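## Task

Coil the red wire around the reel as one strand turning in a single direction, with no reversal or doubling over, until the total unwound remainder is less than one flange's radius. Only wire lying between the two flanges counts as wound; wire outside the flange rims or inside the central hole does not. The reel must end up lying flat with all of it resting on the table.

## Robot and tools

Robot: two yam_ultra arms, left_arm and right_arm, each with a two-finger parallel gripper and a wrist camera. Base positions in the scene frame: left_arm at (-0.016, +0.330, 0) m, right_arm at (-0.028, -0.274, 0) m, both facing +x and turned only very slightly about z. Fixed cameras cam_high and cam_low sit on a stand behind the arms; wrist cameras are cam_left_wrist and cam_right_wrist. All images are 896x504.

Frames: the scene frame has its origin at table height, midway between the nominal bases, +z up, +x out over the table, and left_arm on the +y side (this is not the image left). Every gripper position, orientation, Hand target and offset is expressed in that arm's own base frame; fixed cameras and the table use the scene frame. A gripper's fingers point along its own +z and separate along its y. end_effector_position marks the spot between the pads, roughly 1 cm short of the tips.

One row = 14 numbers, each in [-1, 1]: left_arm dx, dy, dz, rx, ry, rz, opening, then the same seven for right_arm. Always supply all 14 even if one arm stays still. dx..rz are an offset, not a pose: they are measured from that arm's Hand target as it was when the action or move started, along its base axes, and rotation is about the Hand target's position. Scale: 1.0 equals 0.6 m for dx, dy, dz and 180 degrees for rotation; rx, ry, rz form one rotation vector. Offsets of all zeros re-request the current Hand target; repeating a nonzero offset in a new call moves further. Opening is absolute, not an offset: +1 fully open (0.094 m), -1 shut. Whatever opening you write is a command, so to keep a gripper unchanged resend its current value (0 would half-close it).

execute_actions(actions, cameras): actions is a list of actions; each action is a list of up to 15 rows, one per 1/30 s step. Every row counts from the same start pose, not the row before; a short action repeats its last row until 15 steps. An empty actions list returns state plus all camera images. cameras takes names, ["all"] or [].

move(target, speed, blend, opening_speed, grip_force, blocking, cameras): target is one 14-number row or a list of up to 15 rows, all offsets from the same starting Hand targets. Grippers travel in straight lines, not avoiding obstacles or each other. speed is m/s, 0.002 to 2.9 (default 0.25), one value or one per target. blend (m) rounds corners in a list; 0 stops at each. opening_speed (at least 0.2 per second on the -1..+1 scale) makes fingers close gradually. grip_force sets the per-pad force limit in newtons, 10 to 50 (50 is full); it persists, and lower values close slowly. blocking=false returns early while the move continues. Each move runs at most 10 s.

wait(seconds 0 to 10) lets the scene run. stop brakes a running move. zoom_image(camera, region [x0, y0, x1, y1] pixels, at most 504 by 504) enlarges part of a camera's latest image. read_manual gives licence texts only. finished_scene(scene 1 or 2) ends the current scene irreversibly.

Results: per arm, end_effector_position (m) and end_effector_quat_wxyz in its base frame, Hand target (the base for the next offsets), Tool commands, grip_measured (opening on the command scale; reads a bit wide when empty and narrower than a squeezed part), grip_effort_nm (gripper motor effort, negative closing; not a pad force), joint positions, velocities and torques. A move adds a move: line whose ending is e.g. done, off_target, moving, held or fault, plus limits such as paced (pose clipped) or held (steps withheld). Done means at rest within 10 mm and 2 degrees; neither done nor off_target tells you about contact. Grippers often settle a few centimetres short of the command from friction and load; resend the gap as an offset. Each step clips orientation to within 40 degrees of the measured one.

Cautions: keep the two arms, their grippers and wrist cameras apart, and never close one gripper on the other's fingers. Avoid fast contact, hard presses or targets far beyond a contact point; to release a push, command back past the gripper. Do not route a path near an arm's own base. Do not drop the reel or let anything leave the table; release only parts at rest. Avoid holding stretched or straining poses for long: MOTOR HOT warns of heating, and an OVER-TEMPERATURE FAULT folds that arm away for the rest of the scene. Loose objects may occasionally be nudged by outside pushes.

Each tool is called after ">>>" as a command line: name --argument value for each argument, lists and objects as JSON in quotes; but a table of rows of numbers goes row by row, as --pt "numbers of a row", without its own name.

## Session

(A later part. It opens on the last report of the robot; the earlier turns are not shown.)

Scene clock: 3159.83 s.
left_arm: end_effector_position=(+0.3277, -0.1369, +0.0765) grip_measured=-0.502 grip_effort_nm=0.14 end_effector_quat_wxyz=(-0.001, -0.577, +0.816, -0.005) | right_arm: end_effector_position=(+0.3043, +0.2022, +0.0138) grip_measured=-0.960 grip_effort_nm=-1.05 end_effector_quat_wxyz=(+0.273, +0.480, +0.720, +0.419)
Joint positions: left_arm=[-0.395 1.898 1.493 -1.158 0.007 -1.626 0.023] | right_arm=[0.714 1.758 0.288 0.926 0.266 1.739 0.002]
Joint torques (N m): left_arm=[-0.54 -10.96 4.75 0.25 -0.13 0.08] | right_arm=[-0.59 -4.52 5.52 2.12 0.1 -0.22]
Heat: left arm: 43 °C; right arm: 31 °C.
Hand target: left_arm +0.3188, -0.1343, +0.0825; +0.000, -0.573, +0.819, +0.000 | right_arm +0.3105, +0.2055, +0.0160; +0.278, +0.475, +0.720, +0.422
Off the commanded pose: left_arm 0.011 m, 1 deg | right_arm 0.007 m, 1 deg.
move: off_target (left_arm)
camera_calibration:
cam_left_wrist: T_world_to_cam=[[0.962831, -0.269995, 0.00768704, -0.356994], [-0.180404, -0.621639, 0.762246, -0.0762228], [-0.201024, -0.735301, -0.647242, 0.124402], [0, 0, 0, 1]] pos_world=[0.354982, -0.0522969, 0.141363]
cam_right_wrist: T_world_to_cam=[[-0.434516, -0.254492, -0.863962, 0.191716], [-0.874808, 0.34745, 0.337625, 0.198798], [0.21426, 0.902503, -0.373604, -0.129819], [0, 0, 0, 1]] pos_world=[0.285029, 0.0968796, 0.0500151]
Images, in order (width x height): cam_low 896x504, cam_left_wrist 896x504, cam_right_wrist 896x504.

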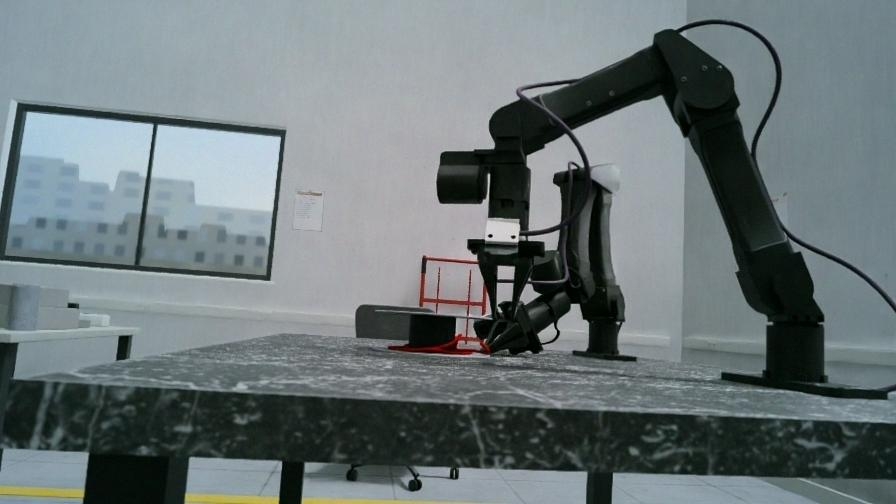

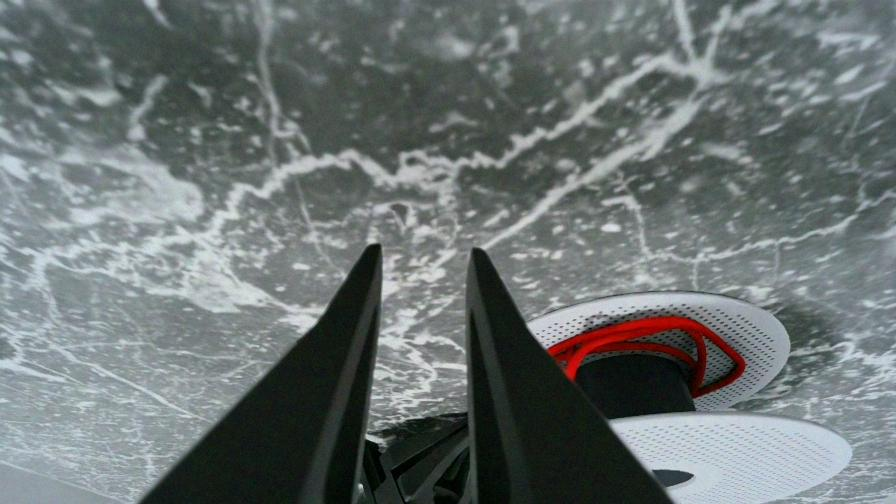

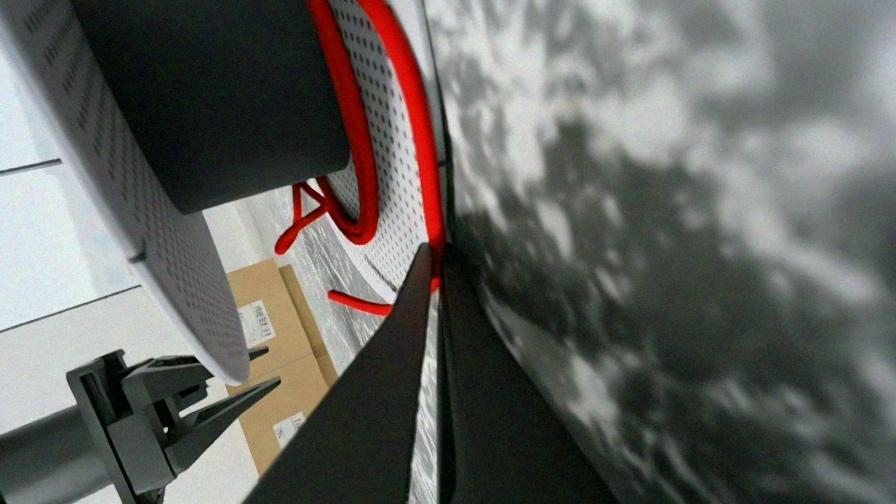

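>>> move --target '[0,0,0,0,0,0,-0.5, -0.015,-0.006,0.025,0,0,0,-1]' --speed 0.08 --cameras '["cam_right_wrist","cam_high"]'

Scene clock: 3166.07 s.
left_arm: end_effector_position=(+0.3277, -0.1369, +0.0765) grip_measured=-0.502 grip_effort_nm=0.14 end_effector_quat_wxyz=(-0.001, -0.577, +0.816, -0.005) | right_arm: end_effector_position=(+0.3030, +0.2027, +0.0286) grip_measured=-0.960 grip_effort_nm=-1.05 end_effector_quat_wxyz=(+0.274, +0.478, +0.718, +0.425)
Joint positions: left_arm=[-0.395 1.898 1.493 -1.158 0.007 -1.626 0.023] | right_arm=[0.717 1.667 0.288 0.848 0.266 1.739 0.002]
Joint torques (N m): left_arm=[-0.55 -10.97 4.79 0.25 -0.12 0.07] | right_arm=[0.5 -7.71 3.86 1.83 0.22 -0.07]
Heat: left arm: 43 °C; right arm: 31 °C.
Hand target: left_arm +0.3188, -0.1343, +0.0825; +0.000, -0.573, +0.819, +0.000 | right_arm +0.3015, +0.2020, +0.0311; +0.278, +0.475, +0.720, +0.423
Off the commanded pose: left_arm 0.011 m, 1 deg | right_arm 0.003 m, 1 deg.
move: off_target (left_arm)
camera_calibration:
cam_right_wrist: T_world_to_cam=[[-0.4247, -0.248689, -0.870508, 0.200153], [-0.87948, 0.34148, 0.331522, 0.195268], [0.214815, 0.906391, -0.363744, -0.125639], [0, 0, 0, 1]] pos_world=[0.283729, 0.0969741, 0.0637984]
Images, in order (width x height): cam_high 896x504, cam_right_wrist 896x504.

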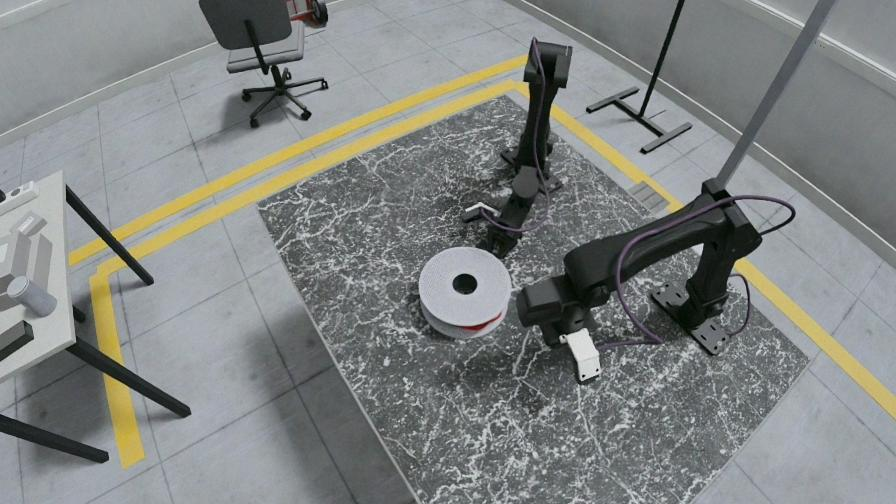

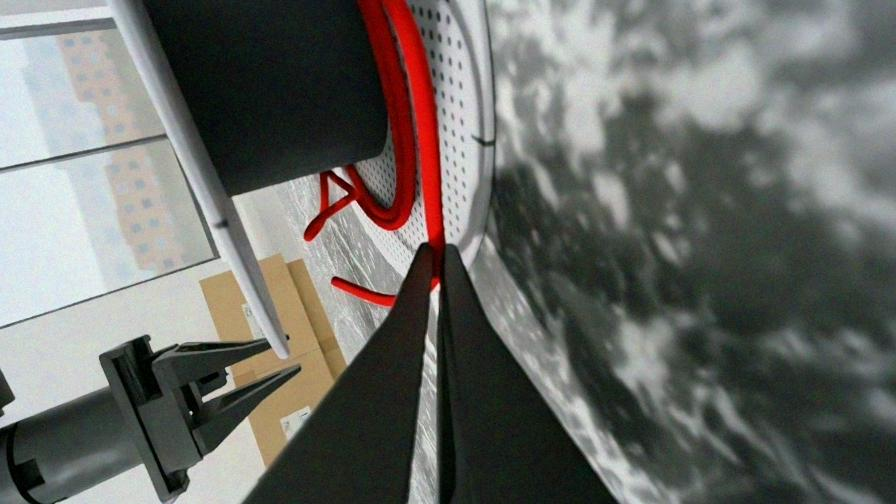

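>>> move --pt "0 0 0 0 0 0 -0.5 0 0 -0.0085 0 0 0 -1" --pt "0 0 0 0 0 0 -0.5 0.0485 0.0178 -0.0085 0 0 0 -1" --speed 0.06 --blend 0.003 --cameras '["cam_right_wrist","cam_left_wrist","cam_high","cam_low"]'

Scene clock: 3176.73 s.
left_arm: end_effector_position=(+0.3277, -0.1369, +0.0765) grip_measured=-0.502 grip_effort_nm=0.14 end_effector_quat_wxyz=(-0.001, -0.577, +0.816, -0.005) | right_arm: end_effector_position=(+0.3248, +0.2106, +0.0252) grip_measured=-0.960 grip_effort_nm=-1.05 end_effector_quat_wxyz=(+0.273, +0.479, +0.718, +0.424)
Joint positions: left_arm=[-0.395 1.898 1.493 -1.158 0.007 -1.626 0.023] | right_arm=[0.681 1.751 0.372 0.851 0.235 1.723 0.002]
Joint torques (N m): left_arm=[-0.57 -10.96 4.81 0.26 -0.13 0.07] | right_arm=[-0.5 -5.16 5.98 1.92 0.1 -0.18]
Heat: left arm: 43 °C; right arm: 31 °C.
Hand target: left_arm +0.3188, -0.1343, +0.0825; +0.000, -0.573, +0.819, +0.000 | right_arm +0.3306, +0.2126, +0.0259; +0.278, +0.475, +0.720, +0.422
Off the commanded pose: left_arm 0.011 m, 1 deg | right_arm 0.006 m, 1 deg.
move: off_target (left_arm); blend cut to 0.0025 m at target 1
camera_calibration:
cam_left_wrist: T_world_to_cam=[[0.962831, -0.269995, 0.00768704, -0.356994], [-0.180404, -0.621639, 0.762246, -0.0762228], [-0.201024, -0.735301, -0.647242, 0.124402], [0, 0, 0, 1]] pos_world=[0.354982, -0.0522969, 0.141363]
cam_right_wrist: T_world_to_cam=[[-0.427663, -0.247813, -0.869306, 0.209187], [-0.878024, 0.342502, 0.334315, 0.212113], [0.214892, 0.906246, -0.364061, -0.138799], [0, 0, 0, 1]] pos_world=[0.305529, 0.104976, 0.0604038]

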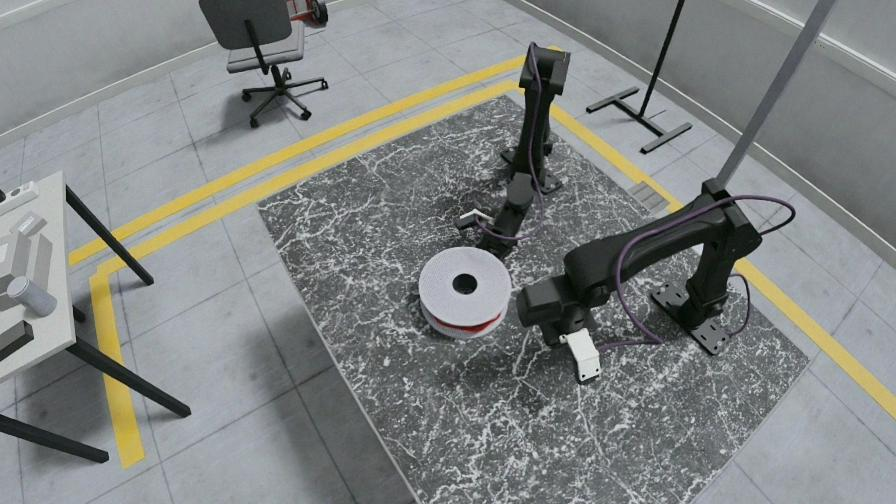

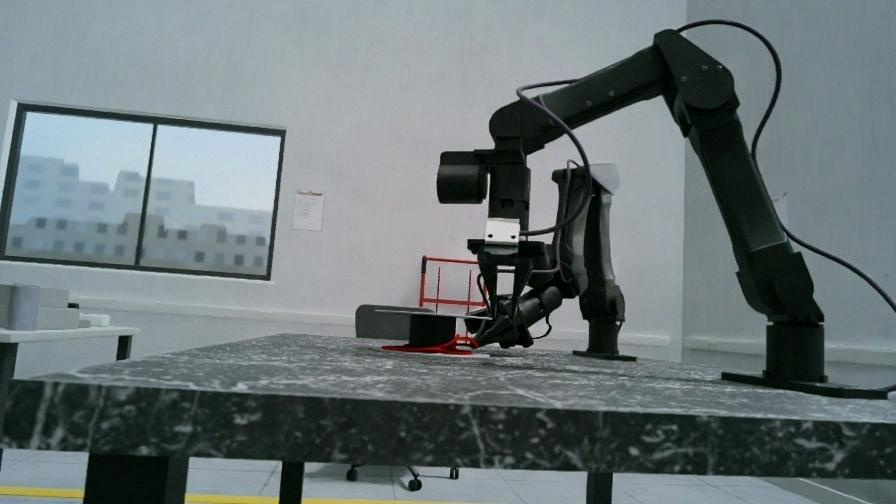

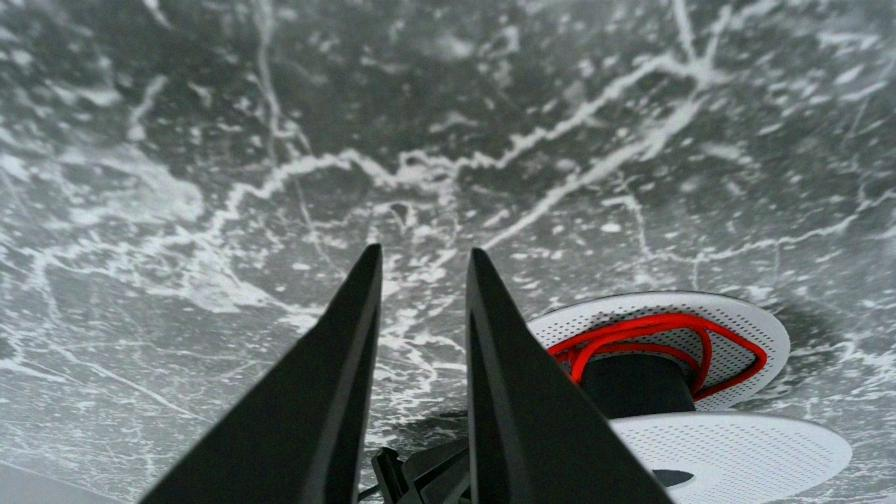

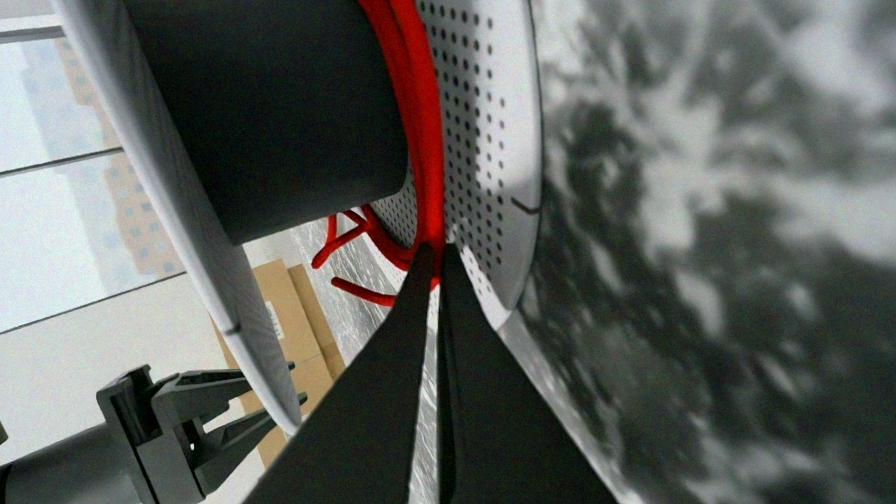

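>>> move --target '[0,0,0,0,0,0,-0.5, 0.0188,0.0068,-0.0083,0,0,0,-1]' --speed 0.05 --cameras '["cam_right_wrist","cam_high"]'

Scene clock: 3189.87 s.
left_arm: end_effector_position=(+0.3277, -0.1369, +0.0765) grip_measured=-0.502 grip_effort_nm=0.14 end_effector_quat_wxyz=(-0.001, -0.577, +0.816, -0.005) | right_arm: end_effector_position=(+0.3343, +0.2132, +0.0174) grip_measured=-0.960 grip_effort_nm=-1.05 end_effector_quat_wxyz=(+0.271, +0.481, +0.722, +0.418)
Joint positions: left_arm=[-0.395 1.898 1.493 -1.158 0.007 -1.626 0.023] | right_arm=[0.666 1.807 0.412 0.851 0.223 1.715 0.002]
Joint velocities: left_arm=[-0.027 -0.012 -0.002 -0.022 -0.198 -0.022 0.001] | right_arm=[within noise]
Joint torques (N m): left_arm=[-0.55 -10.96 4.74 0.26 -0.12 0.08] | right_arm=[-0.44 -5.57 6 2.13 0.06 -0.18]
Heat: left arm: 43 °C; right arm: 31 °C.
Hand target: left_arm +0.3188, -0.1343, +0.0825; +0.000, -0.573, +0.819, +0.000 | right_arm +0.3419, +0.2167, +0.0210; +0.278, +0.475, +0.720, +0.423
Off the commanded pose: left_arm 0.011 m, 1 deg | right_arm 0.009 m, 1 deg.
move: off_target (left_arm)
camera_calibration:
cam_right_wrist: T_world_to_cam=[[-0.438351, -0.256358, -0.861469, 0.212333], [-0.873576, 0.347009, 0.341248, 0.219627], [0.211456, 0.902145, -0.37606, -0.143721], [0, 0, 0, 1]] pos_world=[0.315328, 0.107878, 0.0539233]
Images, in order (width x height): cam_high 896x504, cam_right_wrist 896x504.

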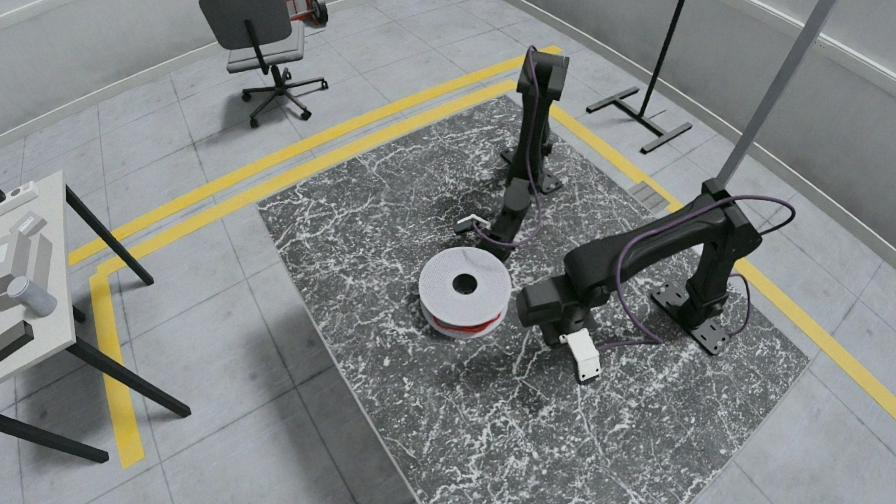

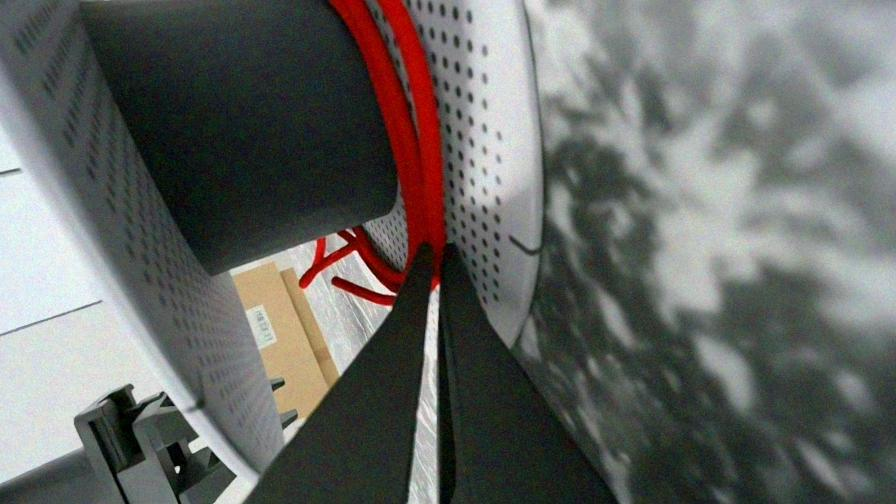

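>>> move --pt "0 0 0 0 0 0 -0.5 0 0 0.008 0 0 0 -1" --pt "0 0 0 0 0 0 -0.5 0 0 0.008 0 0 0 -0.8" --speed 0.05 --cameras '["cam_right_wrist"]'

Scene clock: 3198.20 s.
left_arm: end_effector_position=(+0.3277, -0.1369, +0.0765) grip_measured=-0.502 grip_effort_nm=0.14 end_effector_quat_wxyz=(-0.001, -0.577, +0.816, -0.005) | right_arm: end_effector_position=(+0.3363, +0.2150, +0.0202) grip_measured=-0.802 grip_effort_nm=0.11 end_effector_quat_wxyz=(+0.273, +0.479, +0.720, +0.422)
Joint positions: left_arm=[-0.395 1.898 1.493 -1.158 0.007 -1.626 0.023] | right_arm=[0.666 1.806 0.419 0.854 0.222 1.714 0.009]
Joint torques (N m): left_arm=[-0.58 -10.95 4.75 0.26 -0.13 0.07] | right_arm=[-0.53 -7.86 5.81 1.78 0.1 -0.18]
Heat: left arm: 43 °C; right arm: 32 °C.
Hand target: left_arm +0.3188, -0.1343, +0.0825; +0.000, -0.573, +0.819, +0.000 | right_arm +0.3420, +0.2167, +0.0259; +0.278, +0.475, +0.720, +0.423
Off the commanded pose: left_arm 0.011 m, 1 deg | right_arm 0.008 m, 1 deg.
move: off_target (left_arm); target 2's new opening was sent with right_arm's hand 0.012 m and 1 deg from that target
camera_calibration:
cam_right_wrist: T_world_to_cam=[[-0.431463, -0.252356, -0.866116, 0.213011], [-0.87658, 0.344154, 0.336402, 0.221557], [0.213185, 0.904364, -0.3697, -0.145927], [0, 0, 0, 1]] pos_world=[0.317228, 0.109476, 0.0560107]
Images, in order (width x height): cam_right_wrist 896x504.

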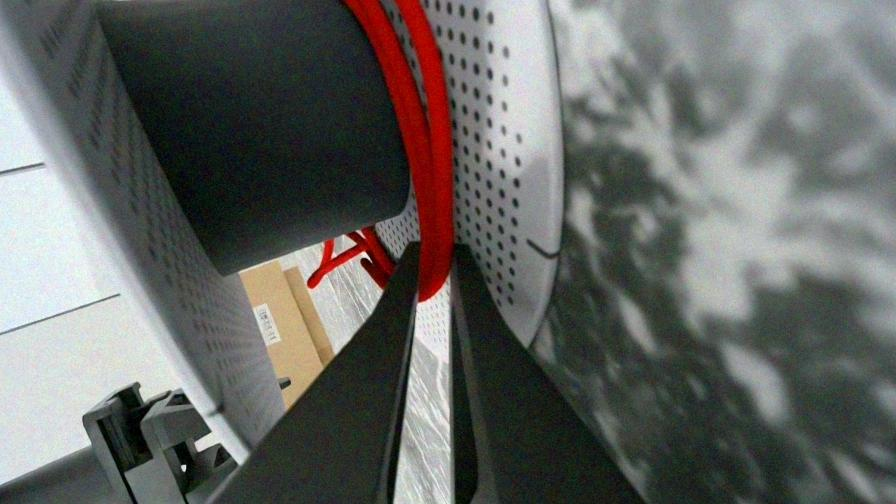

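>>> move --pt "0 0 0 0 0 0 -0.5 -0.09 -0.037 0.05 0 0 0 -0.8" --pt "0 0 0 0 0 0 -0.5 -0.16 -0.07 0.16 -0.0543 0.1278 0 -0.8" --speed 0.12 --blend 0.02 --cameras '["cam_right_wrist","cam_high","cam_low"]'

Scene clock: 3204.43 s.
left_arm: end_effector_position=(+0.3277, -0.1369, +0.0765) grip_measured=-0.502 grip_effort_nm=0.14 end_effector_quat_wxyz=(-0.001, -0.577, +0.816, -0.005) | right_arm: end_effector_position=(+0.2419, +0.1744, +0.1114) grip_measured=-0.802 grip_effort_nm=0.11 end_effector_quat_wxyz=(+0.165, +0.520, +0.799, +0.253)
Joint positions: left_arm=[-0.395 1.898 1.493 -1.158 0.007 -1.626 0.023] | right_arm=[0.729 1.141 0.736 -0.576 0.178 1.828 0.009]
Joint torques (N m): left_arm=[-0.59 -10.95 4.78 0.25 -0.12 0.08] | right_arm=[-0.53 -3.25 9.46 1.17 0.15 0.07]
Heat: left arm: 43 °C; right arm: 31 °C.
Hand target: left_arm +0.3188, -0.1343, +0.0825; +0.000, -0.573, +0.819, +0.000 | right_arm +0.2460, +0.1747, +0.1218; +0.168, +0.524, +0.794, +0.257
Off the commanded pose: left_arm 0.011 m, 1 deg | right_arm 0.011 m, 1 deg.
move: off_target (left_arm, right_arm)
camera_calibration:
cam_right_wrist: T_world_to_cam=[[-0.716558, -0.397715, -0.573034, 0.3027], [-0.697484, 0.417811, 0.582195, 0.0385354], [0.00787263, 0.816858, -0.576785, 0.0326802], [0, 0, 0, 1]] pos_world=[0.243523, 0.0775927, 0.169872]
Images, in order (width x height): cam_high 896x504, cam_low 896x504, cam_right_wrist 896x504.

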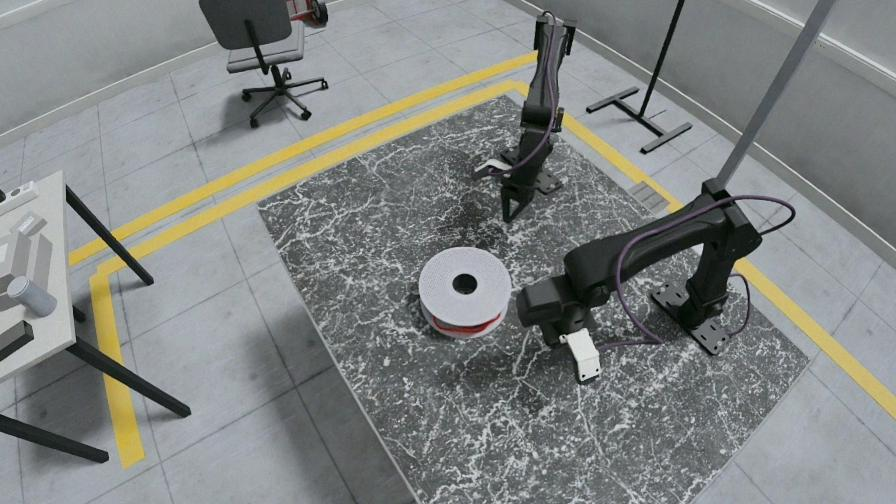

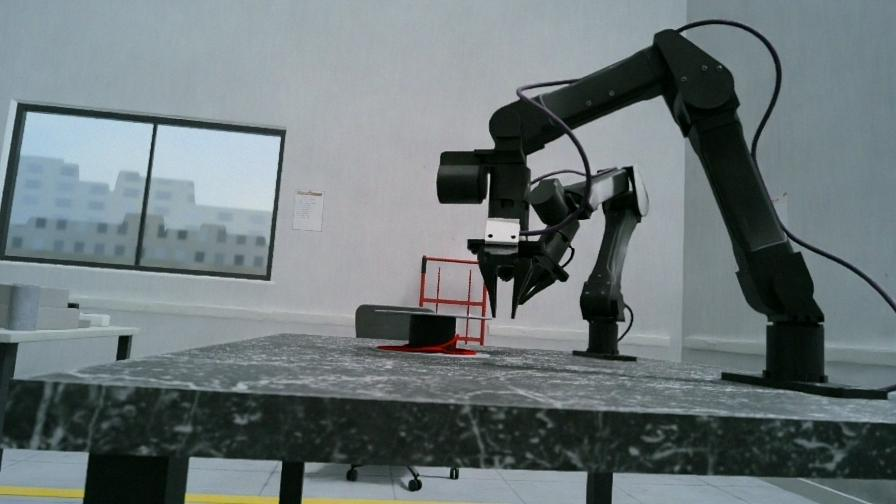

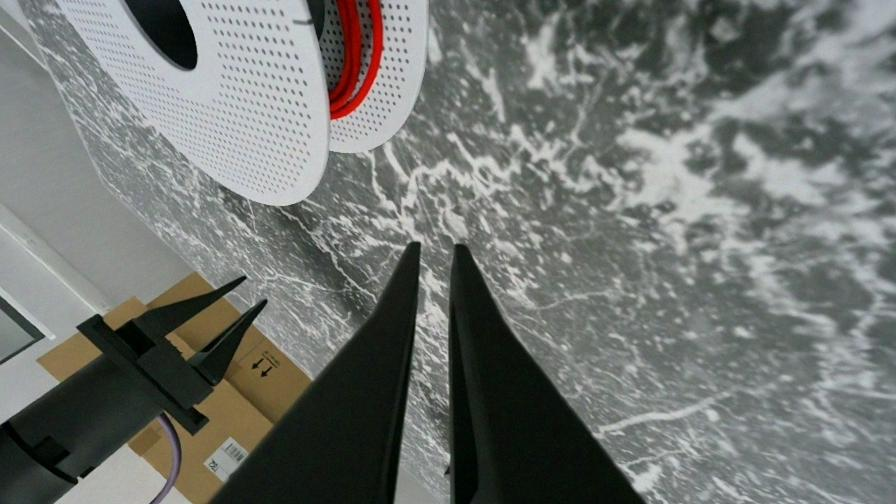

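>>> zoom_image --camera "cam_high" --region '[400, 230, 530, 350]'

>>> zoom_image --camera "cam_low" --region '[350, 290, 520, 370]'

>>> zoom_image --camera "cam_right_wrist" --region '[60, 0, 480, 230]'

Scaled by 3.877 from the camera's 896x504 image, which has a finer 1280x720 frame.

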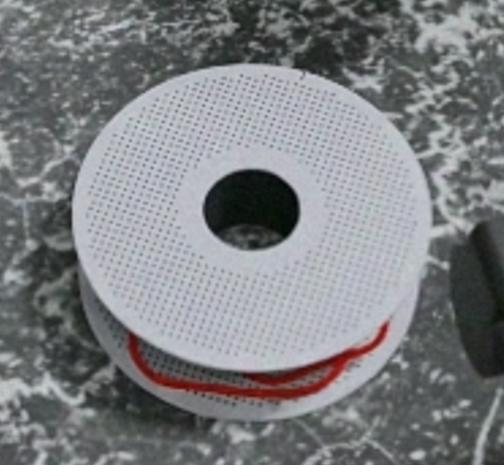

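Scaled by 2.965 from the camera's 896x504 image, which has a finer 1280x720 frame.

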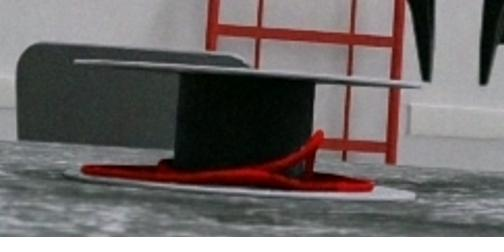

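Scaled by 1.200 from the camera's 896x504 image, which has a finer 1280x720 frame.

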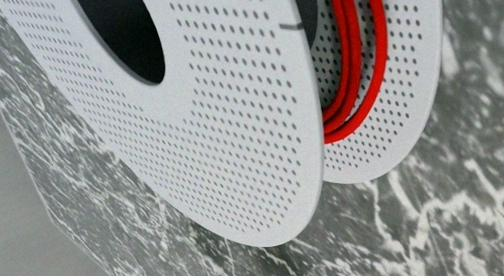

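>>> move --target '[-0.05,-0.09,0.02,-0.1667,0,0,-0.9, 0,0,0,0,0,0,-0.8]' --speed 0.2 --cameras '["cam_left_wrist"]'

Scene clock: 3243.00 s.
left_arm: end_effector_position=(+0.2932, -0.1910, +0.0910) grip_measured=-0.898 grip_effort_nm=-0.09 end_effector_quat_wxyz=(-0.147, -0.552, +0.795, -0.206) | right_arm: end_effector_position=(+0.2418, +0.1743, +0.1113) grip_measured=-0.802 grip_effort_nm=0.11 end_effector_quat_wxyz=(+0.165, +0.520, +0.799, +0.253)
Joint positions: left_arm=[-0.339 1.705 1.213 -0.901 0.483 -1.596 0.005] | right_arm=[0.729 1.141 0.736 -0.576 0.178 1.828 0.009]
Joint torques (N m): left_arm=[0.55 -9.28 4.56 0.86 0.27 0.02] | right_arm=[-0.59 -3.22 9.5 1.14 0.15 0.06]
Heat: left arm: 43 °C; right arm: 34 °C.
Hand target: left_arm +0.2889, -0.1883, +0.0944; -0.149, -0.554, +0.792, -0.212 | right_arm +0.2459, +0.1747, +0.1217; +0.168, +0.524, +0.794, +0.257
Off the commanded pose: left_arm 0.006 m, 1 deg | right_arm 0.011 m, 1 deg.
move: off_target (right_arm)
camera_calibration:
cam_left_wrist: T_world_to_cam=[[0.958519, -0.250844, 0.135347, -0.345174], [-0.182184, -0.173994, 0.967747, -0.0598407], [-0.219204, -0.952262, -0.212476, 0.0112752], [0, 0, 0, 1]] pos_world=[0.322425, -0.0862598, 0.107025]
Images, in order (width x height): cam_left_wrist 896x504.

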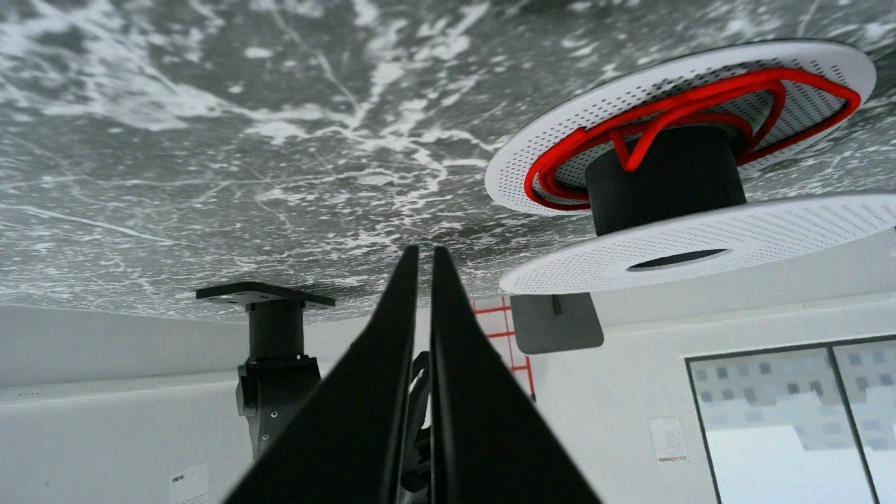

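>>> zoom_image --camera "cam_left_wrist" --region '[480, 20, 890, 230]'

>>> zoom_image --camera "cam_left_wrist" --region '[510, 60, 690, 220]'

>>> zoom_image --camera "cam_left_wrist" --region '[690, 40, 880, 200]'

Scaled by 1.229 from the camera's 896x504 image, which has a finer 1280x720 frame.

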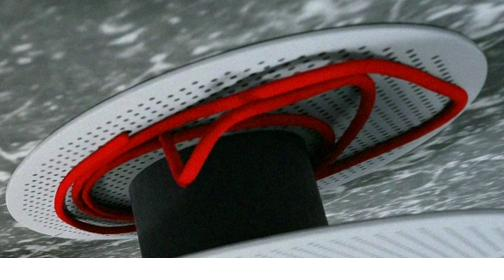

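Scaled by 2.800 from the camera's 896x504 image, which has a finer 1280x720 frame.

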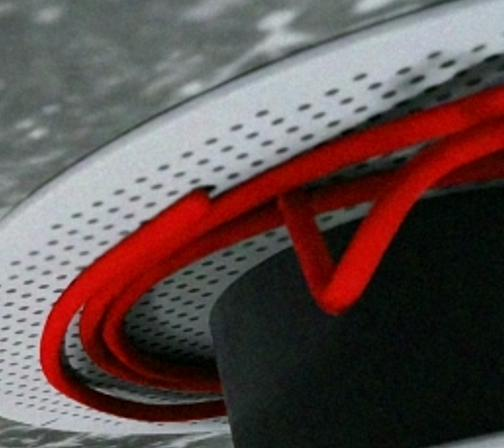

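Scaled by 2.653 from the camera's 896x504 image, which has a finer 1280x720 frame.

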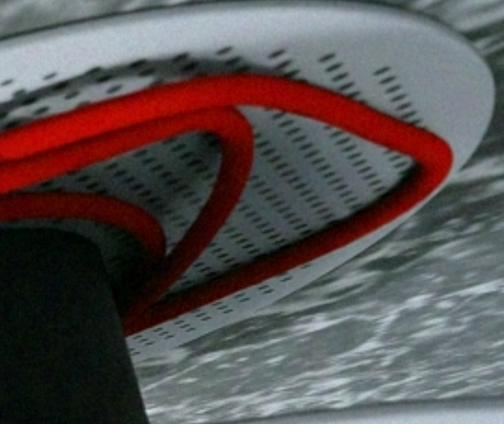

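>>> move --target '[0,0,0,0,0,0,-0.9, 0.19,-0.24,-0.02,0,0,0,-0.9]' --speed 0.3 --cameras '["cam_right_wrist"]'

>>> zoom_image --camera "cam_right_wrist" --region '[150, 150, 520, 380]'

Scene clock: 3281.23 s.
left_arm: end_effector_position=(+0.2933, -0.1912, +0.0910) grip_measured=-0.898 grip_effort_nm=-0.09 end_effector_quat_wxyz=(-0.147, -0.552, +0.795, -0.206) | right_arm: end_effector_position=(+0.3490, +0.0311, +0.0992) grip_measured=-0.898 grip_effort_nm=-0.14 end_effector_quat_wxyz=(+0.156, +0.534, +0.793, +0.249)
Joint positions: left_arm=[-0.339 1.705 1.213 -0.901 0.484 -1.596 0.005] | right_arm=[-0.044 1.412 0.887 -0.5 -0.254 1.213 0.005]
Joint torques (N m): left_arm=[0.59 -9.29 4.57 0.88 0.29 0.03] | right_arm=[-0.12 -4.66 9.4 1.37 -0.13 -0.18]
Heat: left arm: 41 °C; right arm: 35 °C.
Hand target: left_arm +0.2888, -0.1883, +0.0944; -0.149, -0.554, +0.792, -0.212 | right_arm +0.3599, +0.0307, +0.1098; +0.168, +0.524, +0.794, +0.257
Off the commanded pose: left_arm 0.006 m, 1 deg | right_arm 0.015 m, 2 deg.
move: off_target (right_arm)
camera_calibration:
cam_right_wrist: T_world_to_cam=[[-0.739473, -0.372831, -0.560515, 0.321385], [-0.673017, 0.428128, 0.603121, 0.1692], [0.0151099, 0.823227, -0.567511, 0.138182], [0, 0, 0, 1]] pos_world=[0.349442, -0.0663723, 0.156513]
Images, in order (width x height): cam_right_wrist 896x504.

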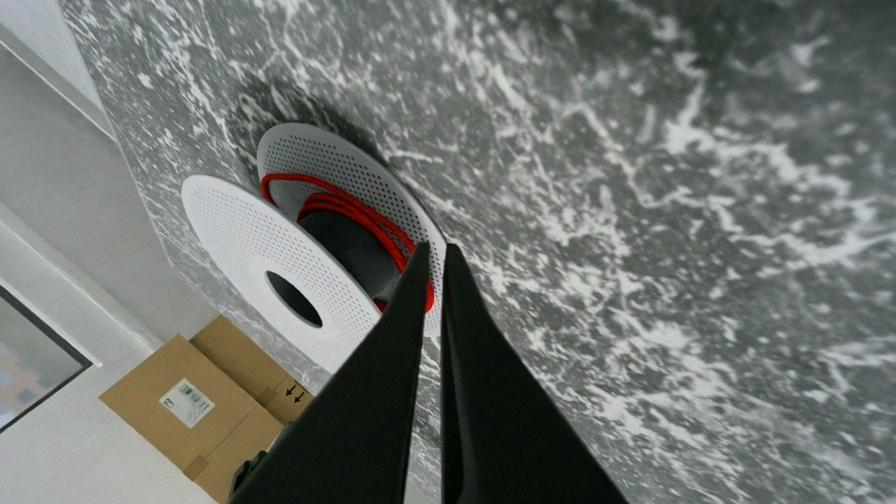

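Scaled by 1.362 from the camera's 896x504 image, which has a finer 1280x720 frame.

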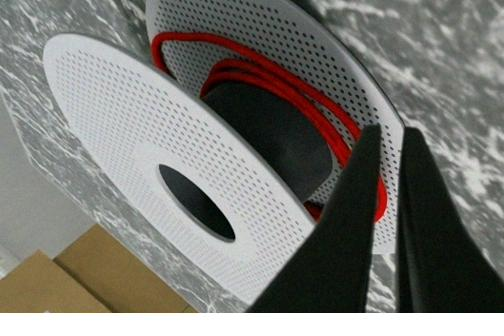

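>>> finished_scene --scene 1

The scene is finished: the task was done.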